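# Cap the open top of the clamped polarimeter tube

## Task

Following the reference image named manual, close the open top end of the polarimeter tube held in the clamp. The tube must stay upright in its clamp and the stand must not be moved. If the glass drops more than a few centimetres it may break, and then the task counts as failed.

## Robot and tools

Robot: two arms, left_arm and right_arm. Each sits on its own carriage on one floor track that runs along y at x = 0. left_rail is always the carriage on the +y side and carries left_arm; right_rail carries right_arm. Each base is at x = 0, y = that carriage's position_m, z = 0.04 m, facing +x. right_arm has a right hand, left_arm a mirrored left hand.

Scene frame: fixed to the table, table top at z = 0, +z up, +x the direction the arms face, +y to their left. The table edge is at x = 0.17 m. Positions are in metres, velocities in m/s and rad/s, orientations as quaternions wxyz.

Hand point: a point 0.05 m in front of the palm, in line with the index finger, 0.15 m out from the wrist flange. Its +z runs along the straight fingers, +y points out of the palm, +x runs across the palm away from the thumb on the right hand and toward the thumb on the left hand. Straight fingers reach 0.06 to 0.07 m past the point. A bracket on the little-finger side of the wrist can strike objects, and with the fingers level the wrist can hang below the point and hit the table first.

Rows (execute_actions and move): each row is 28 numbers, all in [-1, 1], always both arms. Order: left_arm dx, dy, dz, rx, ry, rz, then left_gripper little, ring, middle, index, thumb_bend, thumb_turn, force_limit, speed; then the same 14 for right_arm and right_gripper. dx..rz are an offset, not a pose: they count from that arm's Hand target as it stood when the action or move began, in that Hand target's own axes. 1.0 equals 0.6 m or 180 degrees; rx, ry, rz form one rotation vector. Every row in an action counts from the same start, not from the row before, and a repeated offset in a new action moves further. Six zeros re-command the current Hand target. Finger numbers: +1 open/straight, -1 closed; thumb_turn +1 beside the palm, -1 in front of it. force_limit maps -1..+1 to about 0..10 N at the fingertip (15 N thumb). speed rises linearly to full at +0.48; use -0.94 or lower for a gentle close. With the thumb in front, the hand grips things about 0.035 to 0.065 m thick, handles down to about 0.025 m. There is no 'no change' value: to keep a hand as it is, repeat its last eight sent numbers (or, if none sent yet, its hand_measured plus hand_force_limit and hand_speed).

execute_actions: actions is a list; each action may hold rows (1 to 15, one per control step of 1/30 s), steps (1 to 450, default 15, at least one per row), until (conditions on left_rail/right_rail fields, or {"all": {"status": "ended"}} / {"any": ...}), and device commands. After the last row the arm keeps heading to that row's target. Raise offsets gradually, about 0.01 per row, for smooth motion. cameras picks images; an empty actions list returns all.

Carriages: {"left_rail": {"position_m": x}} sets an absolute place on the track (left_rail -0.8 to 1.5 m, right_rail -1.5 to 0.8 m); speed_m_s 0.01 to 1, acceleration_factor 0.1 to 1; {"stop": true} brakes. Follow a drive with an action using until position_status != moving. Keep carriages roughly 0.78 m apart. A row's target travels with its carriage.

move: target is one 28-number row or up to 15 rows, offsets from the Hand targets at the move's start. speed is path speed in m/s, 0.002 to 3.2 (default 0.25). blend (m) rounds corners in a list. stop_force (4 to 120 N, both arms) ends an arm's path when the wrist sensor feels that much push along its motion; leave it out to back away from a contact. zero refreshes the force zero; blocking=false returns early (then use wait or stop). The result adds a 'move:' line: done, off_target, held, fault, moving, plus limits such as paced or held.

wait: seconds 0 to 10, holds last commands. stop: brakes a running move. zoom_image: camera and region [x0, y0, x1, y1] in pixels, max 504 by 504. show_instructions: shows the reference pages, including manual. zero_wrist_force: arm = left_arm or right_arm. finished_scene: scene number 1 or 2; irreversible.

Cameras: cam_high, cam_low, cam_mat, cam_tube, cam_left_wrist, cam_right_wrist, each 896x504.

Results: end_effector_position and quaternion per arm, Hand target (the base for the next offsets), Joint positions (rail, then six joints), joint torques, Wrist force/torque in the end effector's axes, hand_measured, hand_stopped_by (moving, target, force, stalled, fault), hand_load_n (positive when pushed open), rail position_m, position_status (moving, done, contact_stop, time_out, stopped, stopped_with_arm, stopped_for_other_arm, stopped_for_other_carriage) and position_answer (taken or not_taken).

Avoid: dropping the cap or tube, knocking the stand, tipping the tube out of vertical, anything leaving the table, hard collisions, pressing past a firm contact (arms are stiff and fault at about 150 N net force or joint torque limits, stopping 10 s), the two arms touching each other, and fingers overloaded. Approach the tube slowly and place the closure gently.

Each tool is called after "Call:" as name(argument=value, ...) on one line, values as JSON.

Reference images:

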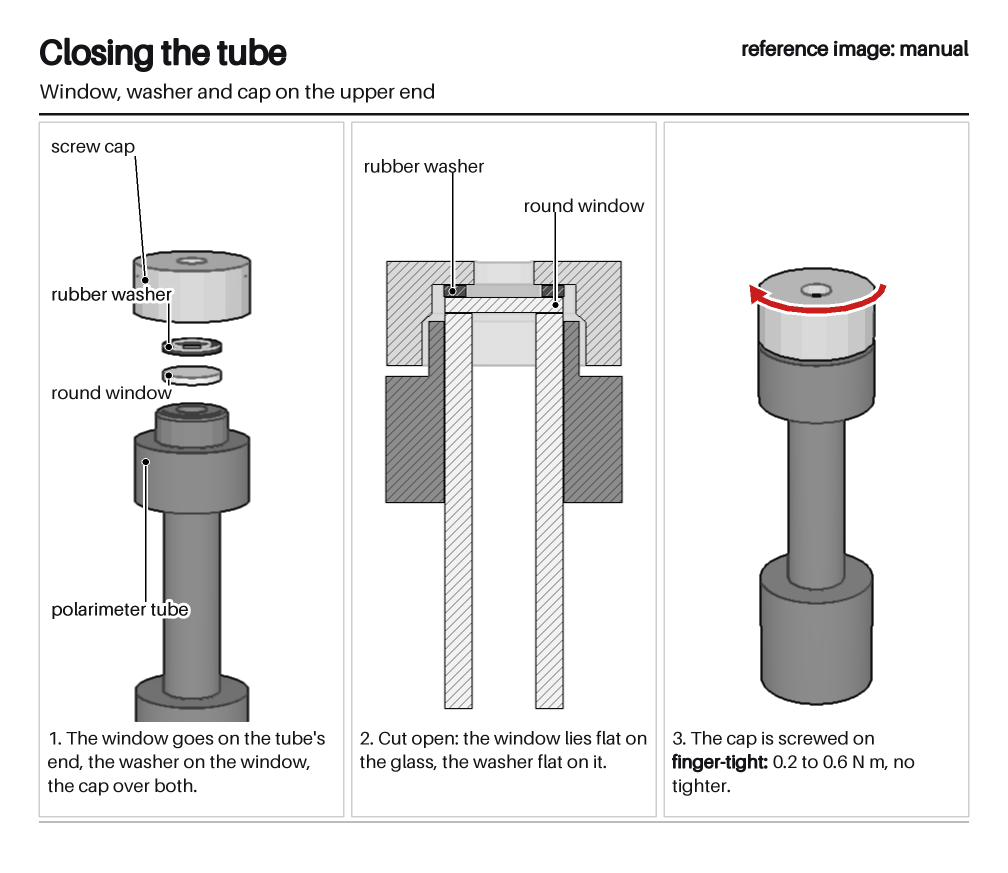

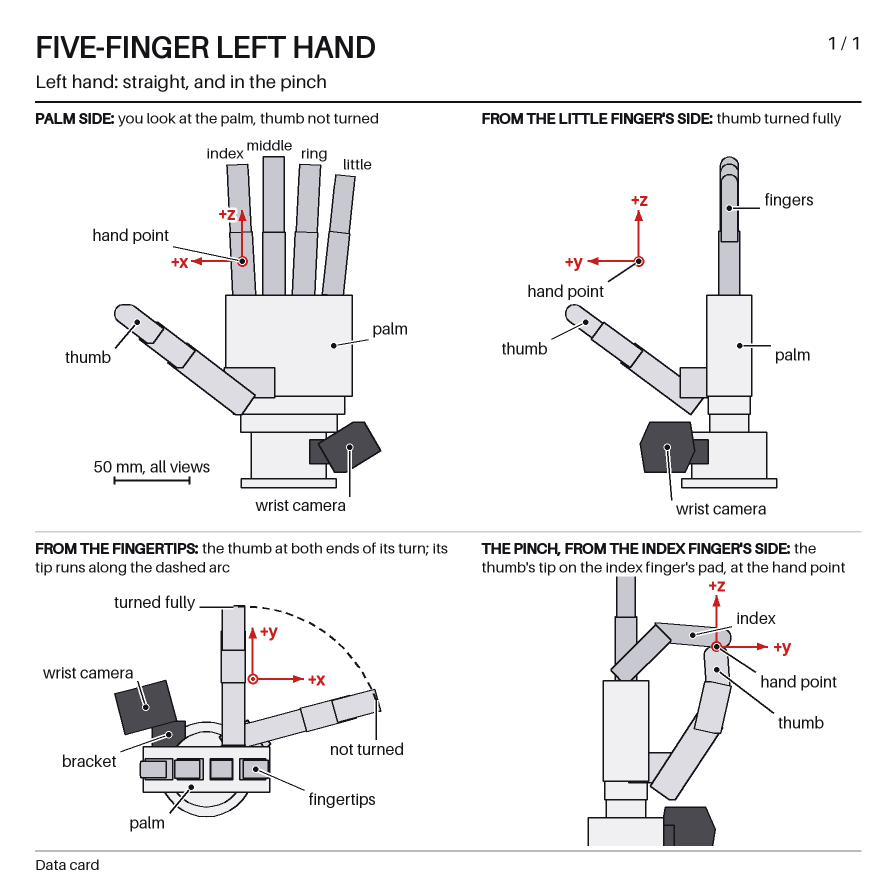

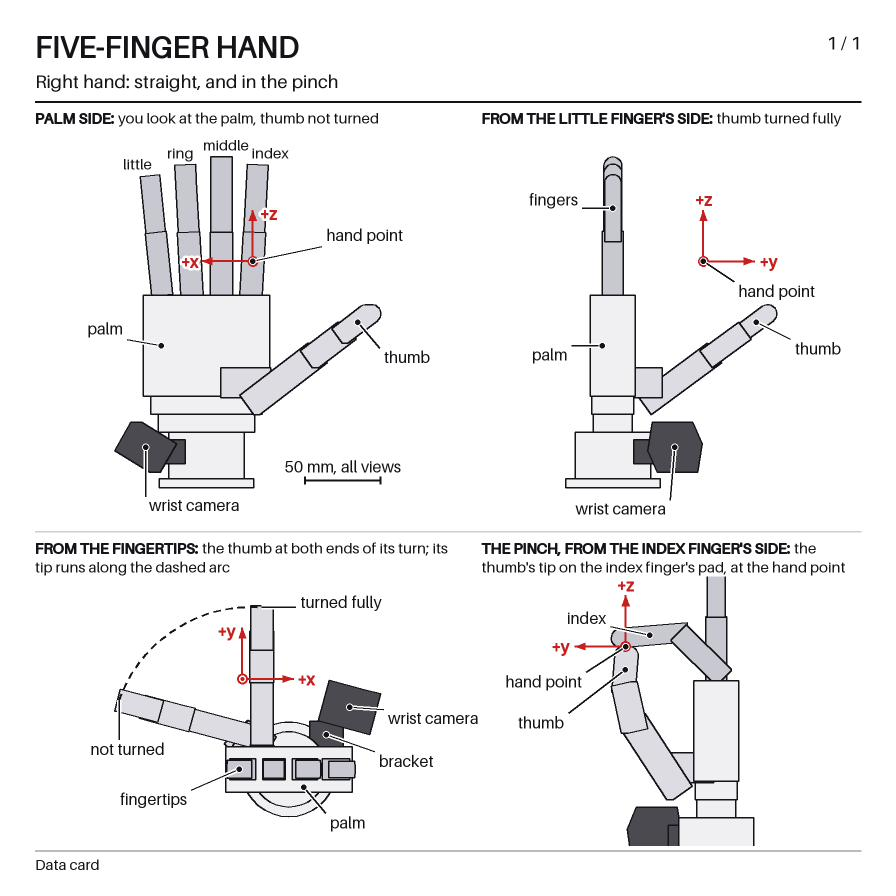

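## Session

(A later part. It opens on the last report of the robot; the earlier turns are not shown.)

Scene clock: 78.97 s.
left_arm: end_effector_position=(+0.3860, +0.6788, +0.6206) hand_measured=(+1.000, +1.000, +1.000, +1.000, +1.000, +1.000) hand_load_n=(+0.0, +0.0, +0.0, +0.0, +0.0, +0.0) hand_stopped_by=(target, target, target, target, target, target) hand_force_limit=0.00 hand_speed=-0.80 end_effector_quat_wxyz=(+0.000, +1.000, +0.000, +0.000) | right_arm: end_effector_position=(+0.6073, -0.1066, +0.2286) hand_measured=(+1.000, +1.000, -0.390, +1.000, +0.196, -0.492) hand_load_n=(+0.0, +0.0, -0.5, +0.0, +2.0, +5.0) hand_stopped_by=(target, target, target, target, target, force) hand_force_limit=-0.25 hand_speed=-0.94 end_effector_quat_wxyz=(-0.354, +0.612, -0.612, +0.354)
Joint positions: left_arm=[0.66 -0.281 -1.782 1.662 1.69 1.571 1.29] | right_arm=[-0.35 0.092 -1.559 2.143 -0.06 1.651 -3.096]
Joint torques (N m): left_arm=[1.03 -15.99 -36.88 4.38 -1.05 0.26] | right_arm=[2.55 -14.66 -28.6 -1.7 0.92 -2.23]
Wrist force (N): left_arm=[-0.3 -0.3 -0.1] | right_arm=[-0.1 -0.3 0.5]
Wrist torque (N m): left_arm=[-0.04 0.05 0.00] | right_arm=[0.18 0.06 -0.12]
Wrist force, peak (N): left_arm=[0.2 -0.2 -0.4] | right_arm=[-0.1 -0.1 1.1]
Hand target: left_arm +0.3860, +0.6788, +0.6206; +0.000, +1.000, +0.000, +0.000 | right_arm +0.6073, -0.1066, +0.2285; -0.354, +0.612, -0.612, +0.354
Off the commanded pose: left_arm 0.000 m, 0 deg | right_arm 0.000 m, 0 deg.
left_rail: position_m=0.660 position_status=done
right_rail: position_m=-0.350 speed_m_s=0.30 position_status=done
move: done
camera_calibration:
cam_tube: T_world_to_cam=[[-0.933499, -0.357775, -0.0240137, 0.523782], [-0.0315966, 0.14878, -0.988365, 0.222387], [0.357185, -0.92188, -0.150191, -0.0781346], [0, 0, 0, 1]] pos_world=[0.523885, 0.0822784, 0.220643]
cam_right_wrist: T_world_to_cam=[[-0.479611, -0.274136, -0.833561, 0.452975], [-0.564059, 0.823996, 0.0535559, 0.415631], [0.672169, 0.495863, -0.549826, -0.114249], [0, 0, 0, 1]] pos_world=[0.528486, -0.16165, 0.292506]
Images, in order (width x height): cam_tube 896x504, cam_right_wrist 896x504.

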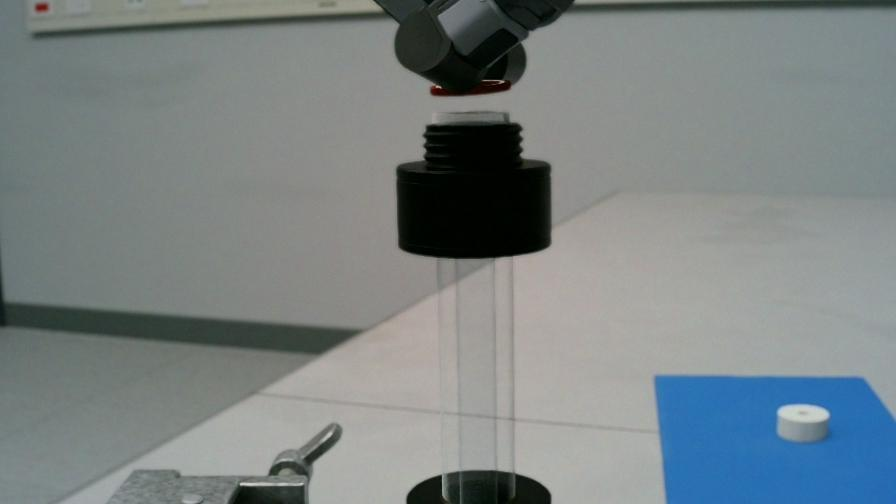

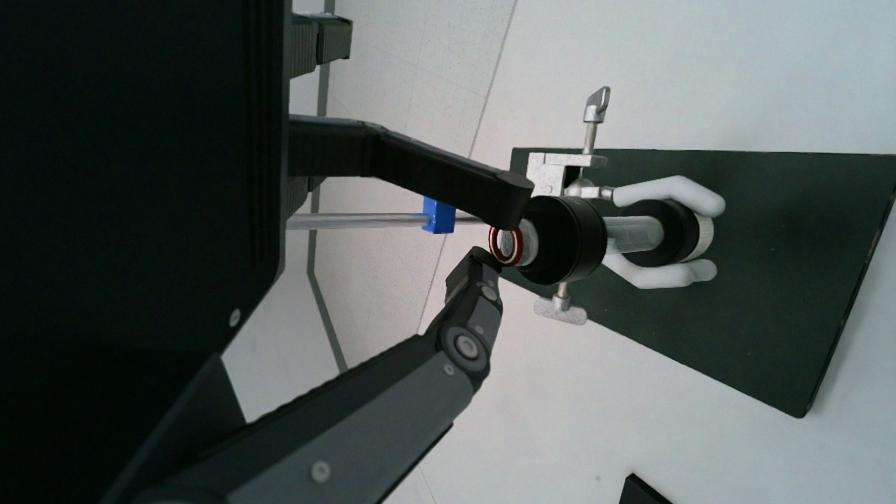

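Call:
move(target=[0,0,0,0,0,0,1,1,1,1,1,1,0,-0.8,0.0005,0.0039,0.00158,0,0,0,1,1,-0.39,1,0.195,-0.8,-0.25,-0.94], speed=0.015)

Call:
move(target=[0,0,0,0,0,0,1,1,1,1,1,1,0,-0.8,0,0.0065,0.00375,0,0,0,1,1,-0.39,1,0.195,-0.8,-0.25,-0.94], speed=0.006, stop_force=4, cameras=["cam_right_wrist","cam_tube"])

Call:
zoom_image(camera="cam_right_wrist", region=[440, 180, 620, 320])

Call:
zoom_image(camera="cam_tube", region=[400, 60, 550, 180])

Scene clock: 82.60 s.
left_arm: end_effector_position=(+0.3860, +0.6788, +0.6206) hand_measured=(+1.000, +1.000, +1.000, +1.000, +1.000, +1.000) hand_load_n=(+0.0, +0.0, +0.0, +0.0, +0.0, +0.0) hand_stopped_by=(target, target, target, target, target, target) hand_force_limit=0.00 hand_speed=-0.80 end_effector_quat_wxyz=(+0.000, +1.000, +0.000, +0.000) | right_arm: end_effector_position=(+0.6070, -0.1069, +0.2261) hand_measured=(+1.000, +1.000, -0.390, +1.000, +0.196, -0.492) hand_load_n=(+0.0, +0.0, -0.5, +0.0, +2.0, +5.5) hand_stopped_by=(target, target, target, target, target, force) hand_force_limit=-0.25 hand_speed=-0.94 end_effector_quat_wxyz=(-0.354, +0.612, -0.612, +0.354)
Joint positions: left_arm=[0.66 -0.281 -1.782 1.662 1.69 1.571 1.29] | right_arm=[-0.35 0.092 -1.557 2.147 -0.065 1.65 -3.096]
Joint torques (N m): left_arm=[1.78 -17.24 -37.12 4.17 -1.03 0.18] | right_arm=[-13.87 -17.59 -29.02 -1.94 -2.06 -3.61]
Wrist force (N): left_arm=[0.2 -0.1 0.1] | right_arm=[-0.1 -0.2 0.4]
Wrist torque (N m): left_arm=[-0.02 -0.02 0.01] | right_arm=[0.19 0.06 -0.10]
Wrist force, peak (N): left_arm=[0.4 0.2 0.1] | right_arm=[0.1 -0.3 1.0]
Hand target: left_arm +0.3860, +0.6788, +0.6206; +0.000, +1.000, +0.000, +0.000 | right_arm +0.6070, -0.1069, +0.2260; -0.354, +0.612, -0.612, +0.354
Off the commanded pose: left_arm 0.000 m, 0 deg | right_arm 0.000 m, 0 deg.
left_rail: position_m=0.660 position_status=done
right_rail: position_m=-0.350 speed_m_s=0.30 position_status=done
move: done

Scene clock: 84.17 s.
left_arm: end_effector_position=(+0.3860, +0.6788, +0.6206) hand_measured=(+1.000, +1.000, +1.000, +1.000, +1.000, +1.000) hand_load_n=(+0.0, +0.0, +0.0, +0.0, +0.0, +0.0) hand_stopped_by=(target, target, target, target, target, target) hand_force_limit=0.00 hand_speed=-0.80 end_effector_quat_wxyz=(+0.000, +1.000, +0.000, +0.000) | right_arm: end_effector_position=(+0.6070, -0.1069, +0.2245) hand_measured=(+1.000, +1.000, -0.390, +1.000, +0.196, -0.492) hand_load_n=(+0.0, +0.0, -0.5, +0.0, -0.5, +6.0) hand_stopped_by=(target, target, target, target, target, force) hand_force_limit=-0.25 hand_speed=-0.94 end_effector_quat_wxyz=(-0.354, +0.612, -0.612, +0.354)
Joint positions: left_arm=[0.66 -0.281 -1.782 1.662 1.69 1.571 1.29] | right_arm=[-0.35 0.092 -1.555 2.148 -0.068 1.65 -3.096]
Joint torques (N m): left_arm=[1.9 -17.34 -37.3 4.4 -1.18 0.05] | right_arm=[-11.16 -50.92 -39.91 3.32 -1.98 -3.1]
Wrist force (N): left_arm=[0.1 -0.3 -0.3] | right_arm=[0.1 -3.6 -2.3]
Wrist torque (N m): left_arm=[-0.03 -0.03 0.02] | right_arm=[0.15 0.03 -0.08]
Wrist force, peak (N): left_arm=[-0.2 -0.6 -0.1] | right_arm=[0.0 -4.6 -3.4]
Hand target: left_arm +0.3860, +0.6788, +0.6206; +0.000, +1.000, +0.000, +0.000 | right_arm +0.6070, -0.1069, +0.2245; -0.354, +0.612, -0.612, +0.354 (not the last commanded pose)
Off the commanded pose: left_arm 0.000 m, 0 deg | right_arm 0.003 m, 0 deg.
left_rail: position_m=0.660 position_status=done
right_rail: position_m=-0.350 speed_m_s=0.30 position_status=done
move: contact (right_arm)
camera_calibration:
cam_tube: T_world_to_cam=[[-0.933499, -0.357775, -0.0240137, 0.523782], [-0.0315966, 0.14878, -0.988365, 0.222387], [0.357185, -0.92188, -0.150191, -0.0781346], [0, 0, 0, 1]] pos_world=[0.523885, 0.0822784, 0.220643]
cam_right_wrist: T_world_to_cam=[[-0.479611, -0.274136, -0.833561, 0.449331], [-0.564059, 0.823996, 0.0535559, 0.415928], [0.672169, 0.495863, -0.549826, -0.116152], [0, 0, 0, 1]] pos_world=[0.528186, -0.16195, 0.288406]
Images, in order (width x height): cam_tube 896x504, cam_right_wrist 896x504.

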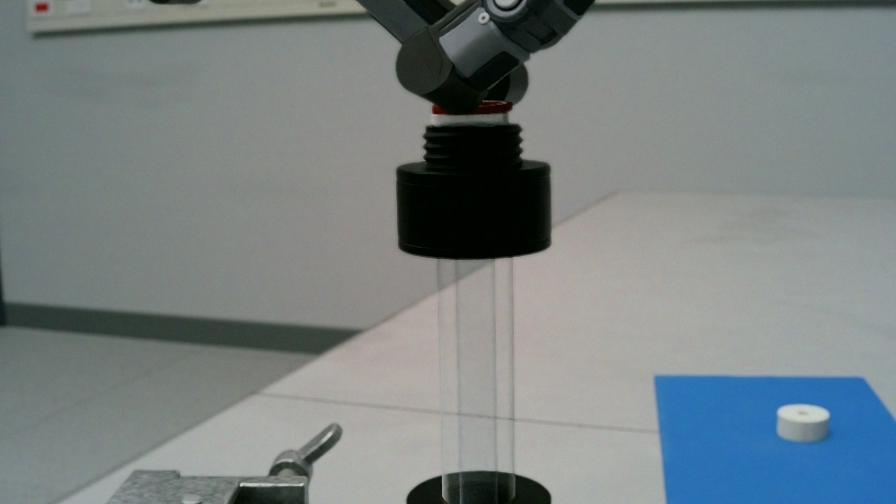

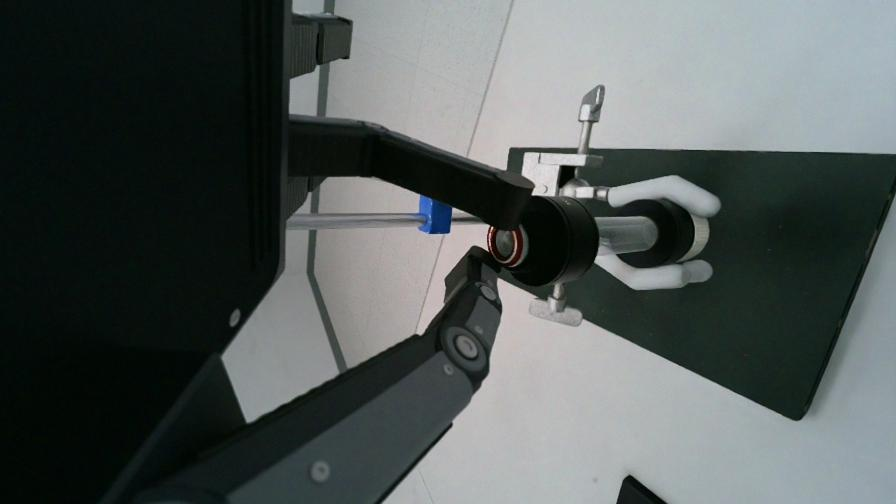

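Scaled by 2.800.

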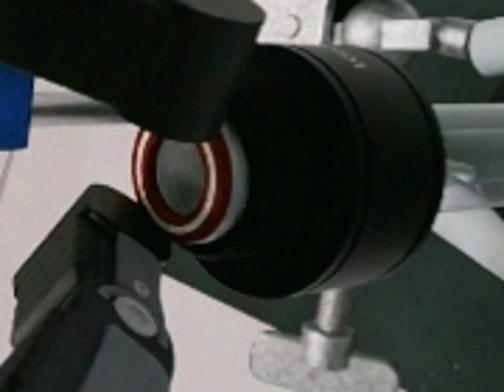

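Scaled by 3.360.

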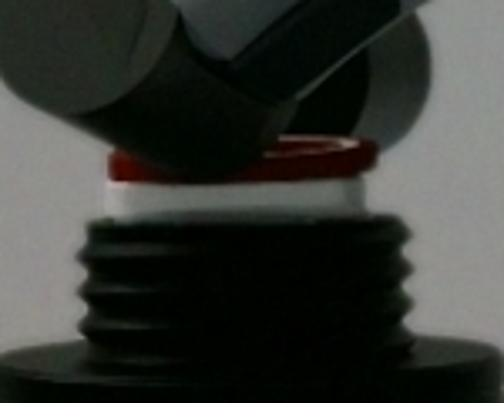

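Call:
execute_actions(actions=[{"rows":[[0,0,0,0,0,0,1,1,1,1,1,1,0,-0.8,0,0,0,0,0,0,1,1,-0.39,1,0.195,-0.43,-0.25,-0.95]],"steps":45}], cameras=["cam_right_wrist","cam_tube"])

Call:
zoom_image(camera="cam_right_wrist", region=[440, 180, 620, 320])

Call:
zoom_image(camera="cam_tube", region=[400, 60, 550, 180])

Scene clock: 86.27 s.
left_arm: end_effector_position=(+0.3860, +0.6788, +0.6206) hand_measured=(+1.000, +1.000, +1.000, +1.000, +1.000, +1.000) hand_load_n=(+0.0, +0.0, +0.0, +0.0, +0.0, +0.0) hand_stopped_by=(target, target, target, target, target, target) hand_force_limit=0.00 hand_speed=-0.80 end_effector_quat_wxyz=(+0.000, +1.000, +0.000, +0.000) | right_arm: end_effector_position=(+0.6070, -0.1069, +0.2245) hand_measured=(+1.000, +1.000, -0.390, +1.000, +0.196, -0.430) hand_load_n=(+0.0, +0.0, +0.0, -0.5, +0.0, +0.0) hand_stopped_by=(target, target, target, target, target, target) hand_force_limit=-0.25 hand_speed=-0.95 end_effector_quat_wxyz=(-0.354, +0.612, -0.612, +0.354)
Joint positions: left_arm=[0.66 -0.281 -1.782 1.662 1.69 1.571 1.29] | right_arm=[-0.35 0.092 -1.555 2.148 -0.068 1.65 -3.096]
Joint torques (N m): left_arm=[1.72 -18.63 -36.76 4.25 -1.17 -0.12] | right_arm=[-9.36 -50.63 -39.03 1.15 -0.92 -2.87]
Wrist force (N): left_arm=[-0.1 -0.1 0.0] | right_arm=[0.2 0.1 0.6]
Wrist torque (N m): left_arm=[-0.02 0.01 0.01] | right_arm=[0.24 0.02 -0.07]
Wrist force, peak (N): left_arm=[-0.2 -0.5 -0.1] | right_arm=[0.0 -3.7 -2.6]
Hand target: left_arm +0.3860, +0.6788, +0.6206; +0.000, +1.000, +0.000, +0.000 | right_arm +0.6070, -0.1069, +0.2245; -0.354, +0.612, -0.612, +0.354
Off the commanded pose: left_arm 0.000 m, 0 deg | right_arm 0.000 m, 0 deg.
left_rail: position_m=0.660 position_status=done
right_rail: position_m=-0.350 speed_m_s=0.30 position_status=done
camera_calibration:
cam_tube: T_world_to_cam=[[-0.933499, -0.357775, -0.0240137, 0.523782], [-0.0315966, 0.14878, -0.988365, 0.222387], [0.357185, -0.92188, -0.150191, -0.0781346], [0, 0, 0, 1]] pos_world=[0.523885, 0.0822784, 0.220643]
cam_right_wrist: T_world_to_cam=[[-0.479611, -0.274136, -0.833561, 0.449331], [-0.564059, 0.823996, 0.0535559, 0.415928], [0.672169, 0.495863, -0.549826, -0.116152], [0, 0, 0, 1]] pos_world=[0.528186, -0.16195, 0.288406]
Images, in order (width x height): cam_tube 896x504, cam_right_wrist 896x504.

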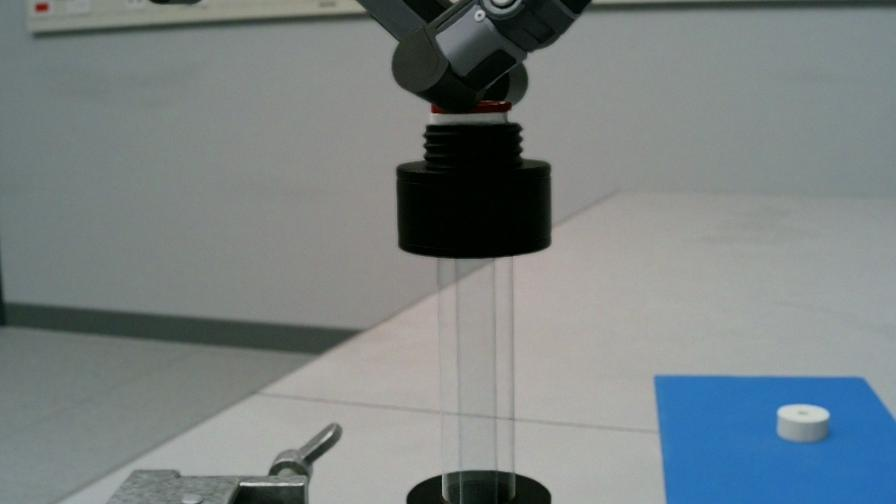

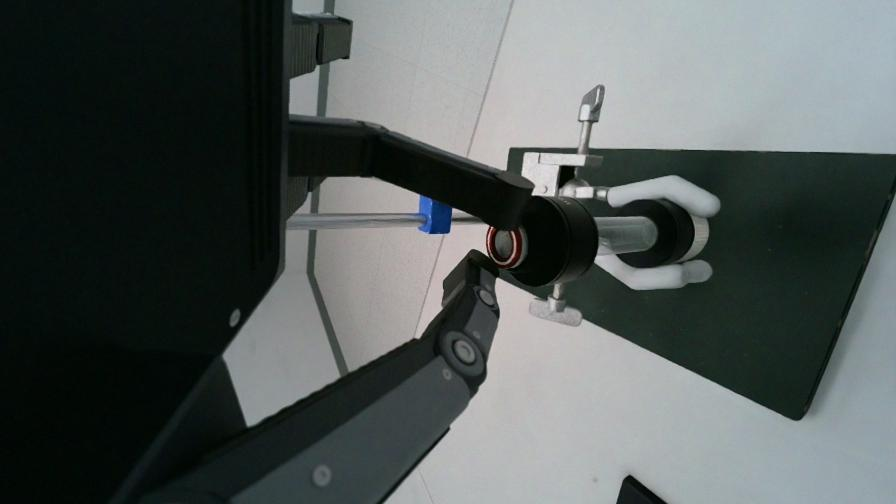

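Scaled by 2.800.

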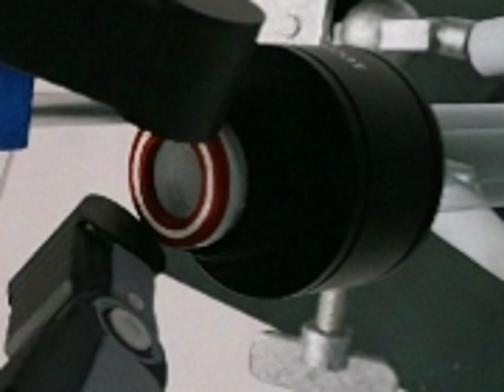

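Scaled by 3.360.

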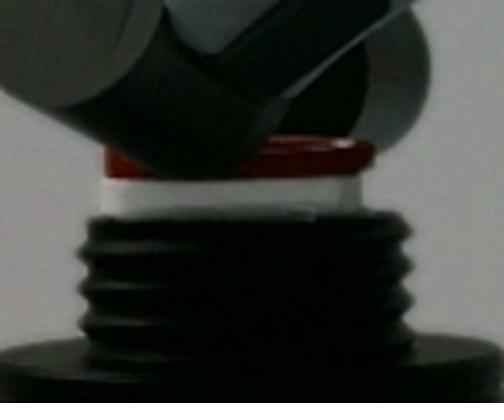

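Call:
move(target=[[0,0,0,0,0,0,1,1,1,1,1,1,0,-0.8,0,0,0,0,0,0,1,1,-0.39,1,0.195,-0.28,-0.25,-0.8],[0,0,0,0,0,0,1,1,1,1,1,1,0,-0.8,0.004,0,0,0,0,0,1,1,-0.39,1,0.195,-0.28,-0.25,-0.8],[0,0,0,0,0,0,1,1,1,1,1,1,0,-0.8,0.004,-0.02887,-0.01667,0,0,0,1,1,-0.39,1,0.195,-0.28,-0.25,-0.8],[0,0,0,0,0,0,1,1,1,1,1,1,0,-0.8,0.004,-0.14434,-0.08333,0,0,0,1,1,-0.39,1,0.195,-0.28,-0.25,-0.8]], speed=[0.01,0.01,0.02,0.12], blend=[0,0,0.002,0], cameras=["cam_right_wrist","cam_tube"])

Call:
zoom_image(camera="cam_right_wrist", region=[600, 180, 720, 280])

Call:
zoom_image(camera="cam_tube", region=[400, 60, 550, 180])

Scene clock: 90.20 s.
left_arm: end_effector_position=(+0.3860, +0.6788, +0.6206) hand_measured=(+1.000, +1.000, +1.000, +1.000, +1.000, +1.000) hand_load_n=(+0.0, +0.0, +0.0, +0.0, +0.0, +0.0) hand_stopped_by=(target, target, target, target, target, target) hand_force_limit=0.00 hand_speed=-0.80 end_effector_quat_wxyz=(+0.000, +1.000, +0.000, +0.000) | right_arm: end_effector_position=(+0.6069, -0.1092, +0.3244) hand_measured=(+1.000, +1.000, -0.390, +1.000, +0.196, -0.280) hand_load_n=(+0.0, +0.0, +0.0, +0.0, +0.0, +0.0) hand_stopped_by=(target, target, target, target, target, target) hand_force_limit=-0.25 hand_speed=-0.80 end_effector_quat_wxyz=(-0.354, +0.612, -0.612, +0.354)
Joint positions: left_arm=[0.66 -0.281 -1.782 1.662 1.69 1.571 1.29] | right_arm=[-0.35 0.086 -1.646 2.038 0.133 1.645 -3.099]
Joint torques (N m): left_arm=[-0.08 -15.73 -37.19 4.6 -1.17 -0.04] | right_arm=[-13.16 -50 -45.16 2.71 -0.58 1.47]
Wrist force (N): left_arm=[0.0 0.0 0.0] | right_arm=[-0.1 0.1 0.9]
Wrist torque (N m): left_arm=[0.00 0.00 0.01] | right_arm=[0.23 0.07 0.12]
Wrist force, peak (N): left_arm=[-0.4 -0.2 -0.2] | right_arm=[-0.5 0.2 1.2]
Hand target: left_arm +0.3860, +0.6788, +0.6206; +0.000, +1.000, +0.000, +0.000 | right_arm +0.6070, -0.1093, +0.3245; -0.354, +0.612, -0.612, +0.354
Off the commanded pose: left_arm 0.000 m, 0 deg | right_arm 0.000 m, 0 deg.
left_rail: position_m=0.660 position_status=done
right_rail: position_m=-0.350 speed_m_s=0.30 position_status=done
move: done
camera_calibration:
cam_tube: T_world_to_cam=[[-0.933499, -0.357775, -0.0240137, 0.523782], [-0.0315966, 0.14878, -0.988365, 0.222387], [0.357185, -0.92188, -0.150191, -0.0781346], [0, 0, 0, 1]] pos_world=[0.523885, 0.0822784, 0.220643]
cam_right_wrist: T_world_to_cam=[[-0.479563, -0.274205, -0.833565, 0.531807], [-0.564099, 0.823973, 0.0534852, 0.412467], [0.67217, 0.495863, -0.549826, -0.0600727], [0, 0, 0, 1]] pos_world=[0.528086, -0.16425, 0.388206]
Images, in order (width x height): cam_tube 896x504, cam_right_wrist 896x504.

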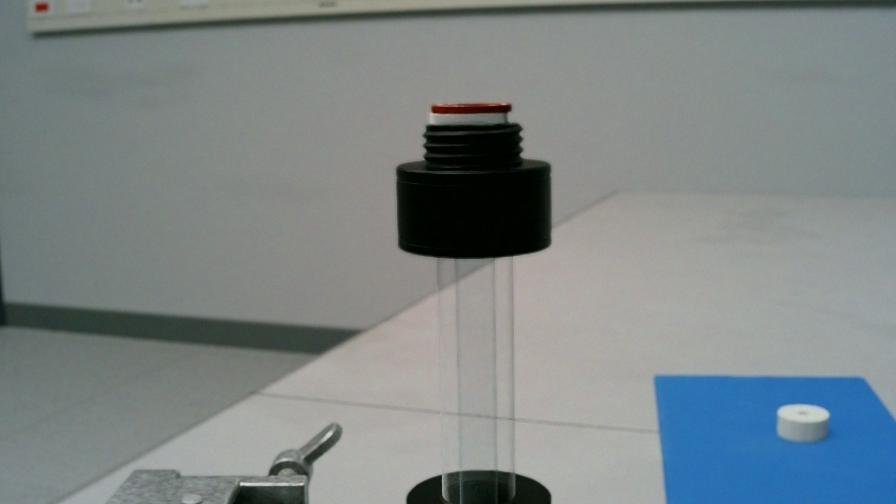

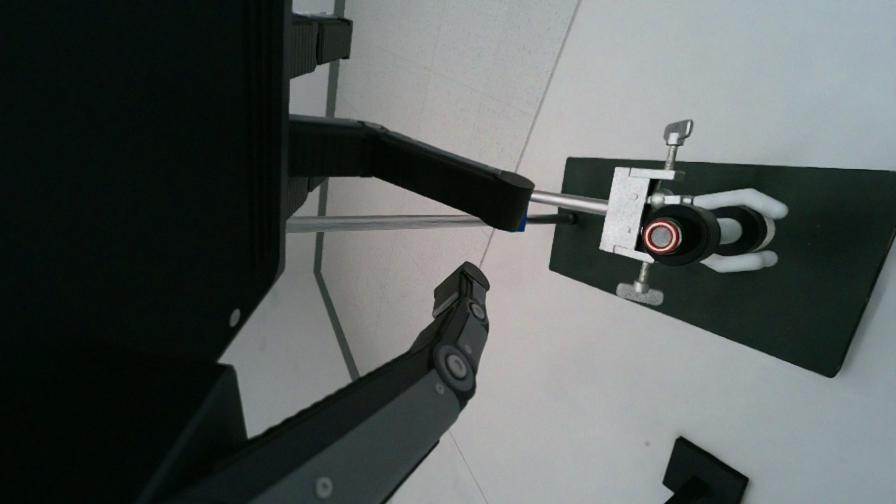

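Scaled by 4.200.

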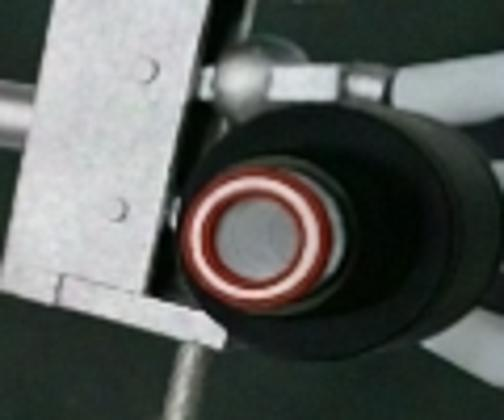

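Scaled by 3.360.

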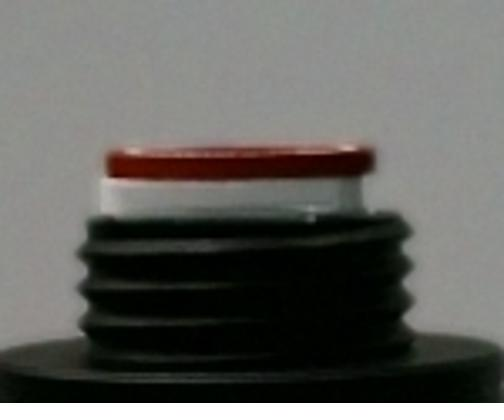

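Call:
execute_actions(actions=[{"rows":[[0,0,0,0,0,0,1,1,1,1,1,1,0,-0.8,0,0,0,0,0,0,1,1,0.45,0.45,0.5,-0.94,0,-0.3]],"right_rail":{"position_m":-0.7488,"speed_m_s":0.5,"acceleration_factor":0.35},"steps":120,"until":{"right_rail":{"position_status":["!=","moving"]}}}])

Call:
move(target=[0,0,0,0,0,0,1,1,1,1,1,1,0,-0.8,0.06783,0.4493,0.1468,0,0,0,1,1,0.45,0.45,0.5,-0.94,0,-0.3], speed=0.2, cameras=["cam_right_wrist"])

Call:
zoom_image(camera="cam_right_wrist", region=[440, 120, 660, 300])

Scene clock: 92.97 s.
left_arm: end_effector_position=(+0.3860, +0.6788, +0.6206) hand_measured=(+1.000, +1.000, +1.000, +1.000, +1.000, +1.000) hand_load_n=(+0.0, +0.0, +0.0, +0.0, +0.0, +0.0) hand_stopped_by=(target, target, target, target, target, target) hand_force_limit=0.00 hand_speed=-0.80 end_effector_quat_wxyz=(+0.000, +1.000, +0.000, +0.000) | right_arm: end_effector_position=(+0.6070, -0.5081, +0.3246) hand_measured=(+1.000, +1.000, +0.450, +0.450, +0.500, -0.940) hand_load_n=(+0.0, +0.0, +0.0, +0.0, +0.0, +0.0) hand_stopped_by=(target, target, target, target, target, target) hand_force_limit=0.00 hand_speed=-0.30 end_effector_quat_wxyz=(-0.354, +0.612, -0.612, +0.354)
Joint positions: left_arm=[0.66 -0.281 -1.782 1.662 1.69 1.571 1.29] | right_arm=[-0.749 0.086 -1.646 2.037 0.134 1.645 -3.099]
Joint torques (N m): left_arm=[3.85 -16.95 -37.23 4.53 -1.27 -0.27] | right_arm=[-7.12 -43.97 -39.2 1.04 -1.12 -1.3]
Wrist force (N): left_arm=[0.0 -0.1 -0.3] | right_arm=[-0.2 -0.3 1.0]
Wrist torque (N m): left_arm=[0.00 0.00 0.01] | right_arm=[0.17 0.08 0.10]
Wrist force, peak (N): left_arm=[0.3 -0.1 -0.5] | right_arm=[-1.5 0.1 0.8]
Hand target: left_arm +0.3860, +0.6788, +0.6206; +0.000, +1.000, +0.000, +0.000 | right_arm +0.6070, -0.5080, +0.3245; -0.354, +0.612, -0.612, +0.354
Off the commanded pose: left_arm 0.000 m, 0 deg | right_arm 0.000 m, 0 deg.
left_rail: position_m=0.660 position_status=done
right_rail: position_m=-0.749 speed_m_s=0.50 position_status=done

Scene clock: 95.17 s.
left_arm: end_effector_position=(+0.3860, +0.6788, +0.6206) hand_measured=(+1.000, +1.000, +1.000, +1.000, +1.000, +1.000) hand_load_n=(+0.0, +0.0, +0.0, -0.5, +0.0, +0.0) hand_stopped_by=(target, target, target, target, target, target) hand_force_limit=0.00 hand_speed=-0.80 end_effector_quat_wxyz=(+0.000, +1.000, +0.000, +0.000) | right_arm: end_effector_position=(+0.5486, -0.5488, +0.0471) hand_measured=(+1.000, +1.000, +0.450, +0.450, +0.500, -0.940) hand_load_n=(+0.0, +0.0, +0.0, +0.0, +0.0, +0.0) hand_stopped_by=(target, target, target, target, target, target) hand_force_limit=0.00 hand_speed=-0.30 end_effector_quat_wxyz=(-0.354, +0.612, -0.612, +0.354)
Joint positions: left_arm=[0.66 -0.281 -1.782 1.662 1.69 1.571 1.29] | right_arm=[-0.749 -0.015 -1.396 2.418 -0.499 1.558 -3.149]
Joint torques (N m): left_arm=[0.76 -16.24 -37.37 4.45 -1.4 0.17] | right_arm=[-14.69 -19.69 -16.14 -2.28 -2.42 -3.42]
Wrist force (N): left_arm=[0.0 -0.1 0.0] | right_arm=[-0.3 0.0 0.7]
Wrist torque (N m): left_arm=[-0.02 0.00 0.01] | right_arm=[0.18 0.04 0.11]
Wrist force, peak (N): left_arm=[0.3 -0.1 -0.4] | right_arm=[-0.8 -1.3 0.4]
Hand target: left_arm +0.3860, +0.6788, +0.6206; +0.000, +1.000, +0.000, +0.000 | right_arm +0.5486, -0.5488, +0.0470; -0.354, +0.612, -0.612, +0.354
Off the commanded pose: left_arm 0.000 m, 0 deg | right_arm 0.000 m, 0 deg.
left_rail: position_m=0.660 position_status=done
right_rail: position_m=-0.749 speed_m_s=0.50 position_status=done
move: done
camera_calibration:
cam_right_wrist: T_world_to_cam=[[-0.479611, -0.274136, -0.833561, 0.152308], [-0.564059, 0.823996, 0.0535559, 0.756612], [0.672169, 0.495863, -0.549826, 0.0446852], [0, 0, 0, 1]] pos_world=[0.469786, -0.60385, 0.111006]
Images, in order (width x height): cam_right_wrist 896x504.

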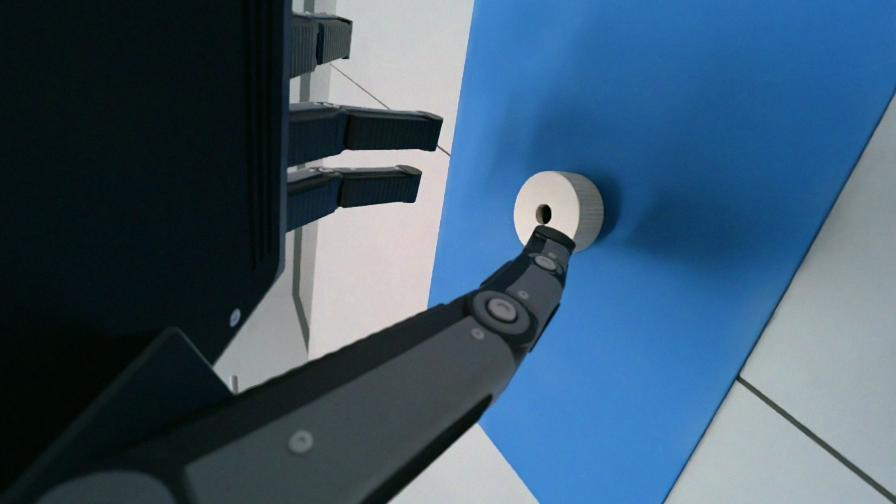

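Scaled by 2.291.

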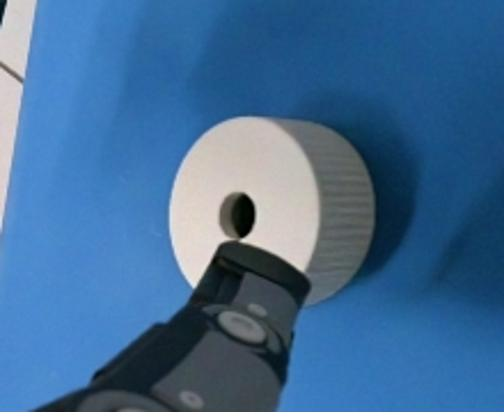

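Call:
move(target=[0,0,0,0,0,0,1,1,1,1,1,1,0,-0.8,0.00667,0.00442,-0.00765,0,0,0,1,1,0.45,0.45,0.5,-0.965,0,-0.3], speed=0.03, cameras=["cam_right_wrist"])

Call:
zoom_image(camera="cam_right_wrist", region=[440, 120, 660, 300])

Scene clock: 96.37 s.
left_arm: end_effector_position=(+0.3860, +0.6788, +0.6206) hand_measured=(+1.000, +1.000, +1.000, +1.000, +1.000, +1.000) hand_load_n=(+0.0, +0.0, +0.0, +0.0, +0.0, +0.0) hand_stopped_by=(target, target, target, target, target, target) hand_force_limit=0.00 hand_speed=-0.80 end_effector_quat_wxyz=(+0.000, +1.000, +0.000, +0.000) | right_arm: end_effector_position=(+0.5435, -0.5527, +0.0470) hand_measured=(+1.000, +1.000, +0.450, +0.450, +0.500, -0.964) hand_load_n=(+0.0, +0.0, +0.0, +0.0, +0.0, +0.0) hand_stopped_by=(target, target, target, target, target, target) hand_force_limit=0.00 hand_speed=-0.30 end_effector_quat_wxyz=(-0.354, +0.612, -0.612, +0.354)
Joint positions: left_arm=[0.66 -0.281 -1.782 1.662 1.69 1.571 1.29] | right_arm=[-0.749 -0.026 -1.405 2.431 -0.502 1.548 -3.155]
Joint torques (N m): left_arm=[1.27 -16.16 -36.96 4.65 -1.08 0] | right_arm=[-14.69 -52.94 -14.76 -1.98 -2.71 -3.52]
Wrist force (N): left_arm=[-0.2 0.0 -0.1] | right_arm=[-0.3 0.0 0.7]
Wrist torque (N m): left_arm=[0.00 0.04 -0.01] | right_arm=[0.20 0.05 0.10]
Wrist force, peak (N): left_arm=[0.0 0.2 -0.5] | right_arm=[-0.7 -0.2 0.8]
Hand target: left_arm +0.3860, +0.6788, +0.6206; +0.000, +1.000, +0.000, +0.000 | right_arm +0.5433, -0.5528, +0.0470; -0.354, +0.612, -0.612, +0.354
Off the commanded pose: left_arm 0.000 m, 0 deg | right_arm 0.000 m, 0 deg.
left_rail: position_m=0.660 position_status=done
right_rail: position_m=-0.749 speed_m_s=0.50 position_status=done
move: done
camera_calibration:
cam_right_wrist: T_world_to_cam=[[-0.479611, -0.274136, -0.833561, 0.148578], [-0.564059, 0.823996, 0.0535559, 0.756903], [0.672169, 0.495863, -0.549826, 0.0500044], [0, 0, 0, 1]] pos_world=[0.464586, -0.60775, 0.110806]
Images, in order (width x height): cam_right_wrist 896x504.

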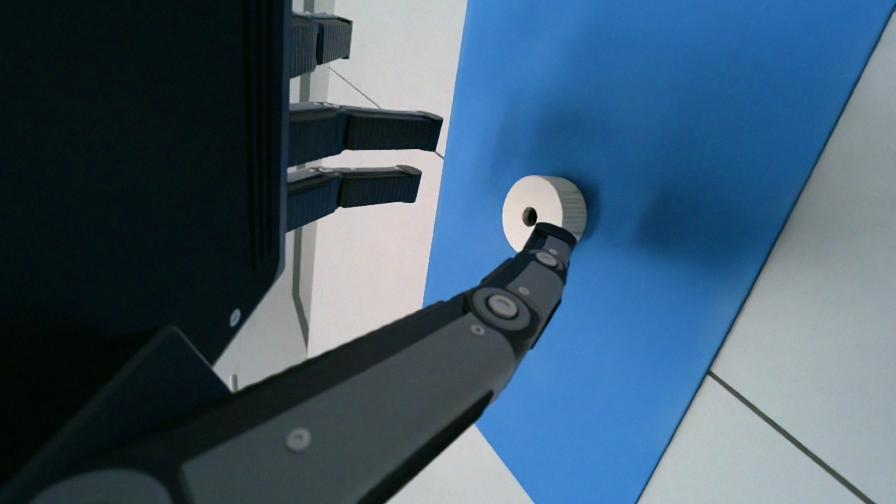

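Scaled by 2.291.

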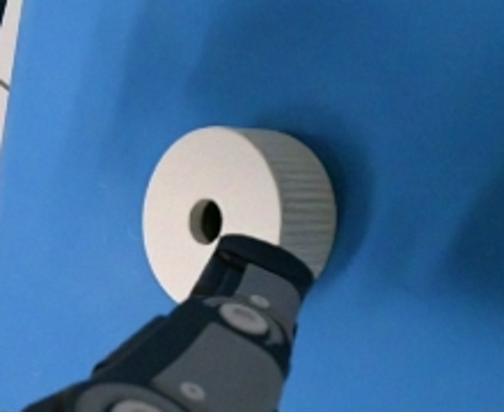

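Call:
move(target=[0,0,0,0,0,0,1,1,1,1,1,1,0,-0.8,-0.00133,0.03043,0.01795,0,0,0,1,1,0.45,0.45,0.5,-0.965,0,-0.3], speed=0.02, stop_force=6, cameras=["cam_right_wrist","cam_mat"])

Call:
zoom_image(camera="cam_right_wrist", region=[400, 120, 620, 300])

Scene clock: 99.13 s.
left_arm: end_effector_position=(+0.3860, +0.6788, +0.6206) hand_measured=(+1.000, +1.000, +1.000, +1.000, +1.000, +1.000) hand_load_n=(+0.0, +0.0, +0.0, +0.0, +0.0, +0.0) hand_stopped_by=(target, target, target, target, target, target) hand_force_limit=0.00 hand_speed=-0.80 end_effector_quat_wxyz=(+0.000, +1.000, +0.000, +0.000) | right_arm: end_effector_position=(+0.5435, -0.5520, +0.0258) hand_measured=(+1.000, +1.000, +0.450, +0.450, +0.500, -0.964) hand_load_n=(-0.5, +0.0, +0.0, +0.0, +0.0, +0.0) hand_stopped_by=(target, target, target, target, target, target) hand_force_limit=0.00 hand_speed=-0.30 end_effector_quat_wxyz=(-0.354, +0.612, -0.612, +0.354)
Joint positions: left_arm=[0.66 -0.281 -1.782 1.662 1.69 1.571 1.29] | right_arm=[-0.749 -0.024 -1.358 2.44 -0.558 1.55 -3.154]
Joint torques (N m): left_arm=[1.83 -15.76 -36.9 4.67 -1.04 -0.13] | right_arm=[7.15 -20.36 -12.79 -1.64 2.38 3.16]
Wrist force (N): left_arm=[0.2 -0.1 -0.3] | right_arm=[-0.5 0.1 0.8]
Wrist torque (N m): left_arm=[0.00 -0.03 0.02] | right_arm=[0.20 0.08 -0.06]
Wrist force, peak (N): left_arm=[0.1 -0.2 -0.5] | right_arm=[-0.9 -0.1 0.8]
Hand target: left_arm +0.3860, +0.6788, +0.6206; +0.000, +1.000, +0.000, +0.000 | right_arm +0.5435, -0.5520, +0.0258; -0.354, +0.612, -0.612, +0.354
Off the commanded pose: left_arm 0.000 m, 0 deg | right_arm 0.000 m, 0 deg.
left_rail: position_m=0.660 position_status=done
right_rail: position_m=-0.749 speed_m_s=0.50 position_status=done
move: done
camera_calibration:
cam_right_wrist: T_world_to_cam=[[-0.479611, -0.274136, -0.833561, 0.131202], [-0.564059, 0.823996, 0.0535559, 0.757595], [0.672169, 0.495863, -0.549826, 0.0380383], [0, 0, 0, 1]] pos_world=[0.464686, -0.60715, 0.0897057]
Images, in order (width x height): cam_mat 896x504, cam_right_wrist 896x504.

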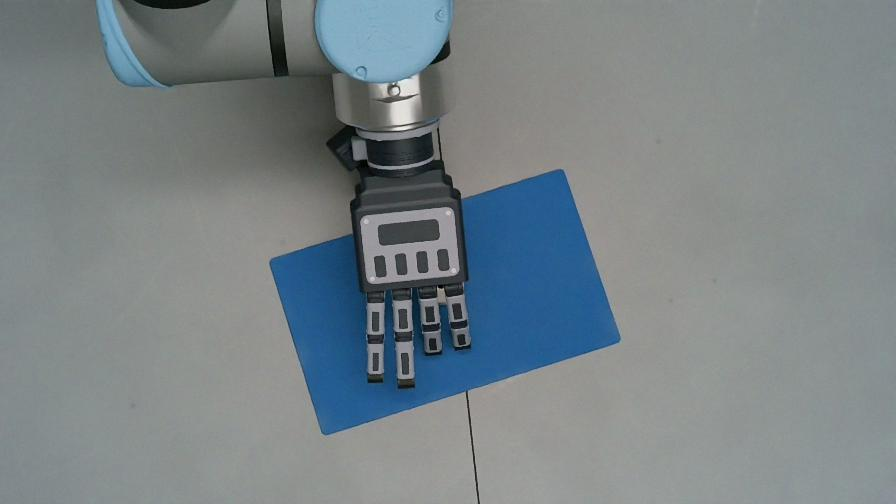

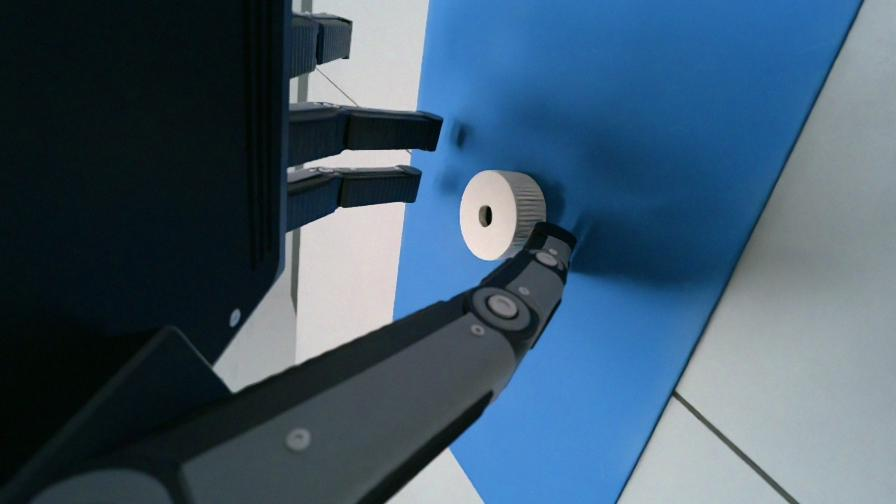

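Scaled by 2.291.

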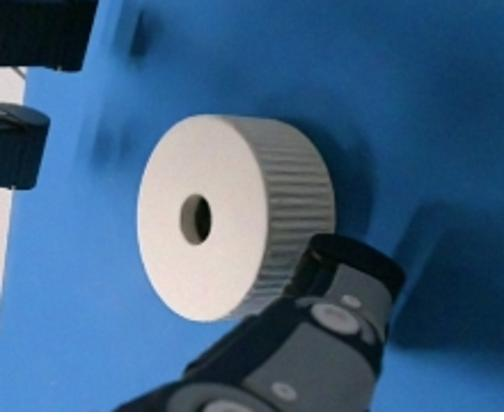

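Call:
execute_actions(actions=[{"rows":[[0,0,0,0,0,0,1,1,1,1,1,1,0,-0.8,0,0,0,0,0,0,1,1,-0.05,-0.05,0.5,-0.965,-0.4,-0.92]],"steps":75},{"rows":[[0,0,0,0,0,0,1,1,1,1,1,1,0,-0.8,0,0,0,0,0,0,1,1,-0.3,-0.3,0.5,-0.965,-0.1,-0.94]],"steps":60}], cameras=["cam_right_wrist"])

Call:
zoom_image(camera="cam_right_wrist", region=[400, 120, 620, 300])

Scene clock: 104.23 s.
left_arm: end_effector_position=(+0.3860, +0.6788, +0.6206) hand_measured=(+1.000, +1.000, +1.000, +1.000, +1.000, +1.000) hand_load_n=(+0.0, +0.0, +0.0, +0.0, +0.0, +0.0) hand_stopped_by=(target, target, target, target, target, target) hand_force_limit=0.00 hand_speed=-0.80 end_effector_quat_wxyz=(+0.000, +1.000, +0.000, +0.000) | right_arm: end_effector_position=(+0.5435, -0.5520, +0.0258) hand_measured=(+1.000, +1.000, -0.046, -0.052, +0.502, -0.964) hand_load_n=(+0.0, +0.0, +5.0, +4.5, +4.5, +0.5) hand_stopped_by=(target, target, force, force, target, target) hand_force_limit=-0.10 hand_speed=-0.94 end_effector_quat_wxyz=(-0.354, +0.612, -0.612, +0.354)
Joint positions: left_arm=[0.66 -0.281 -1.782 1.662 1.69 1.571 1.29] | right_arm=[-0.749 -0.024 -1.358 2.44 -0.558 1.55 -3.154]
Joint torques (N m): left_arm=[1.77 -15.95 -37.12 4.4 -1.12 -0.06] | right_arm=[10.12 -17.07 -13.75 2.82 1.3 2.74]
Wrist force (N): left_arm=[-0.1 0.0 -0.3] | right_arm=[-0.3 -5.3 0.7]
Wrist torque (N m): left_arm=[0.01 0.02 0.00] | right_arm=[0.22 0.09 -0.12]
Wrist force, peak (N): left_arm=[0.4 0.3 -0.4] | right_arm=[-0.5 -5.8 1.1]
Hand target: left_arm +0.3860, +0.6788, +0.6206; +0.000, +1.000, +0.000, +0.000 | right_arm +0.5435, -0.5520, +0.0258; -0.354, +0.612, -0.612, +0.354
Off the commanded pose: left_arm 0.000 m, 0 deg | right_arm 0.000 m, 0 deg.
left_rail: position_m=0.660 position_status=done
right_rail: position_m=-0.749 speed_m_s=0.50 position_status=done
camera_calibration:
cam_right_wrist: T_world_to_cam=[[-0.479611, -0.274136, -0.833561, 0.131119], [-0.564059, 0.823996, 0.0535559, 0.7576], [0.672169, 0.495863, -0.549826, 0.0379833], [0, 0, 0, 1]] pos_world=[0.464686, -0.60715, 0.0896057]
Images, in order (width x height): cam_right_wrist 896x504.

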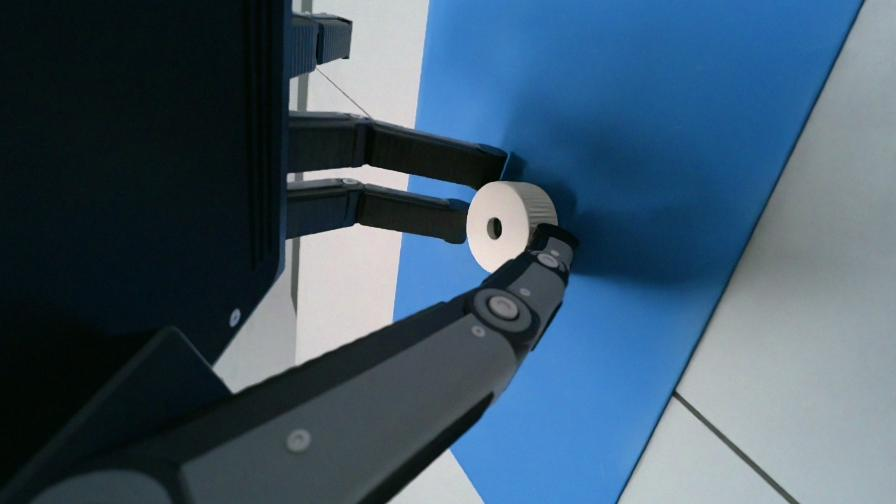

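Scaled by 2.291.

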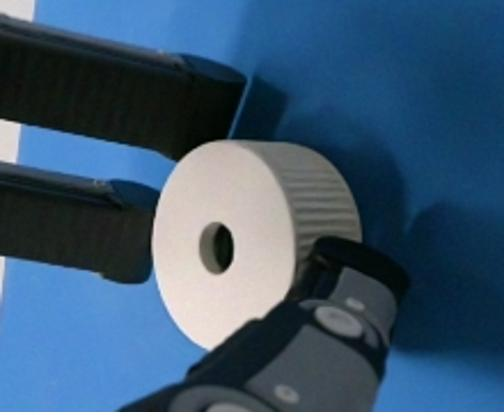

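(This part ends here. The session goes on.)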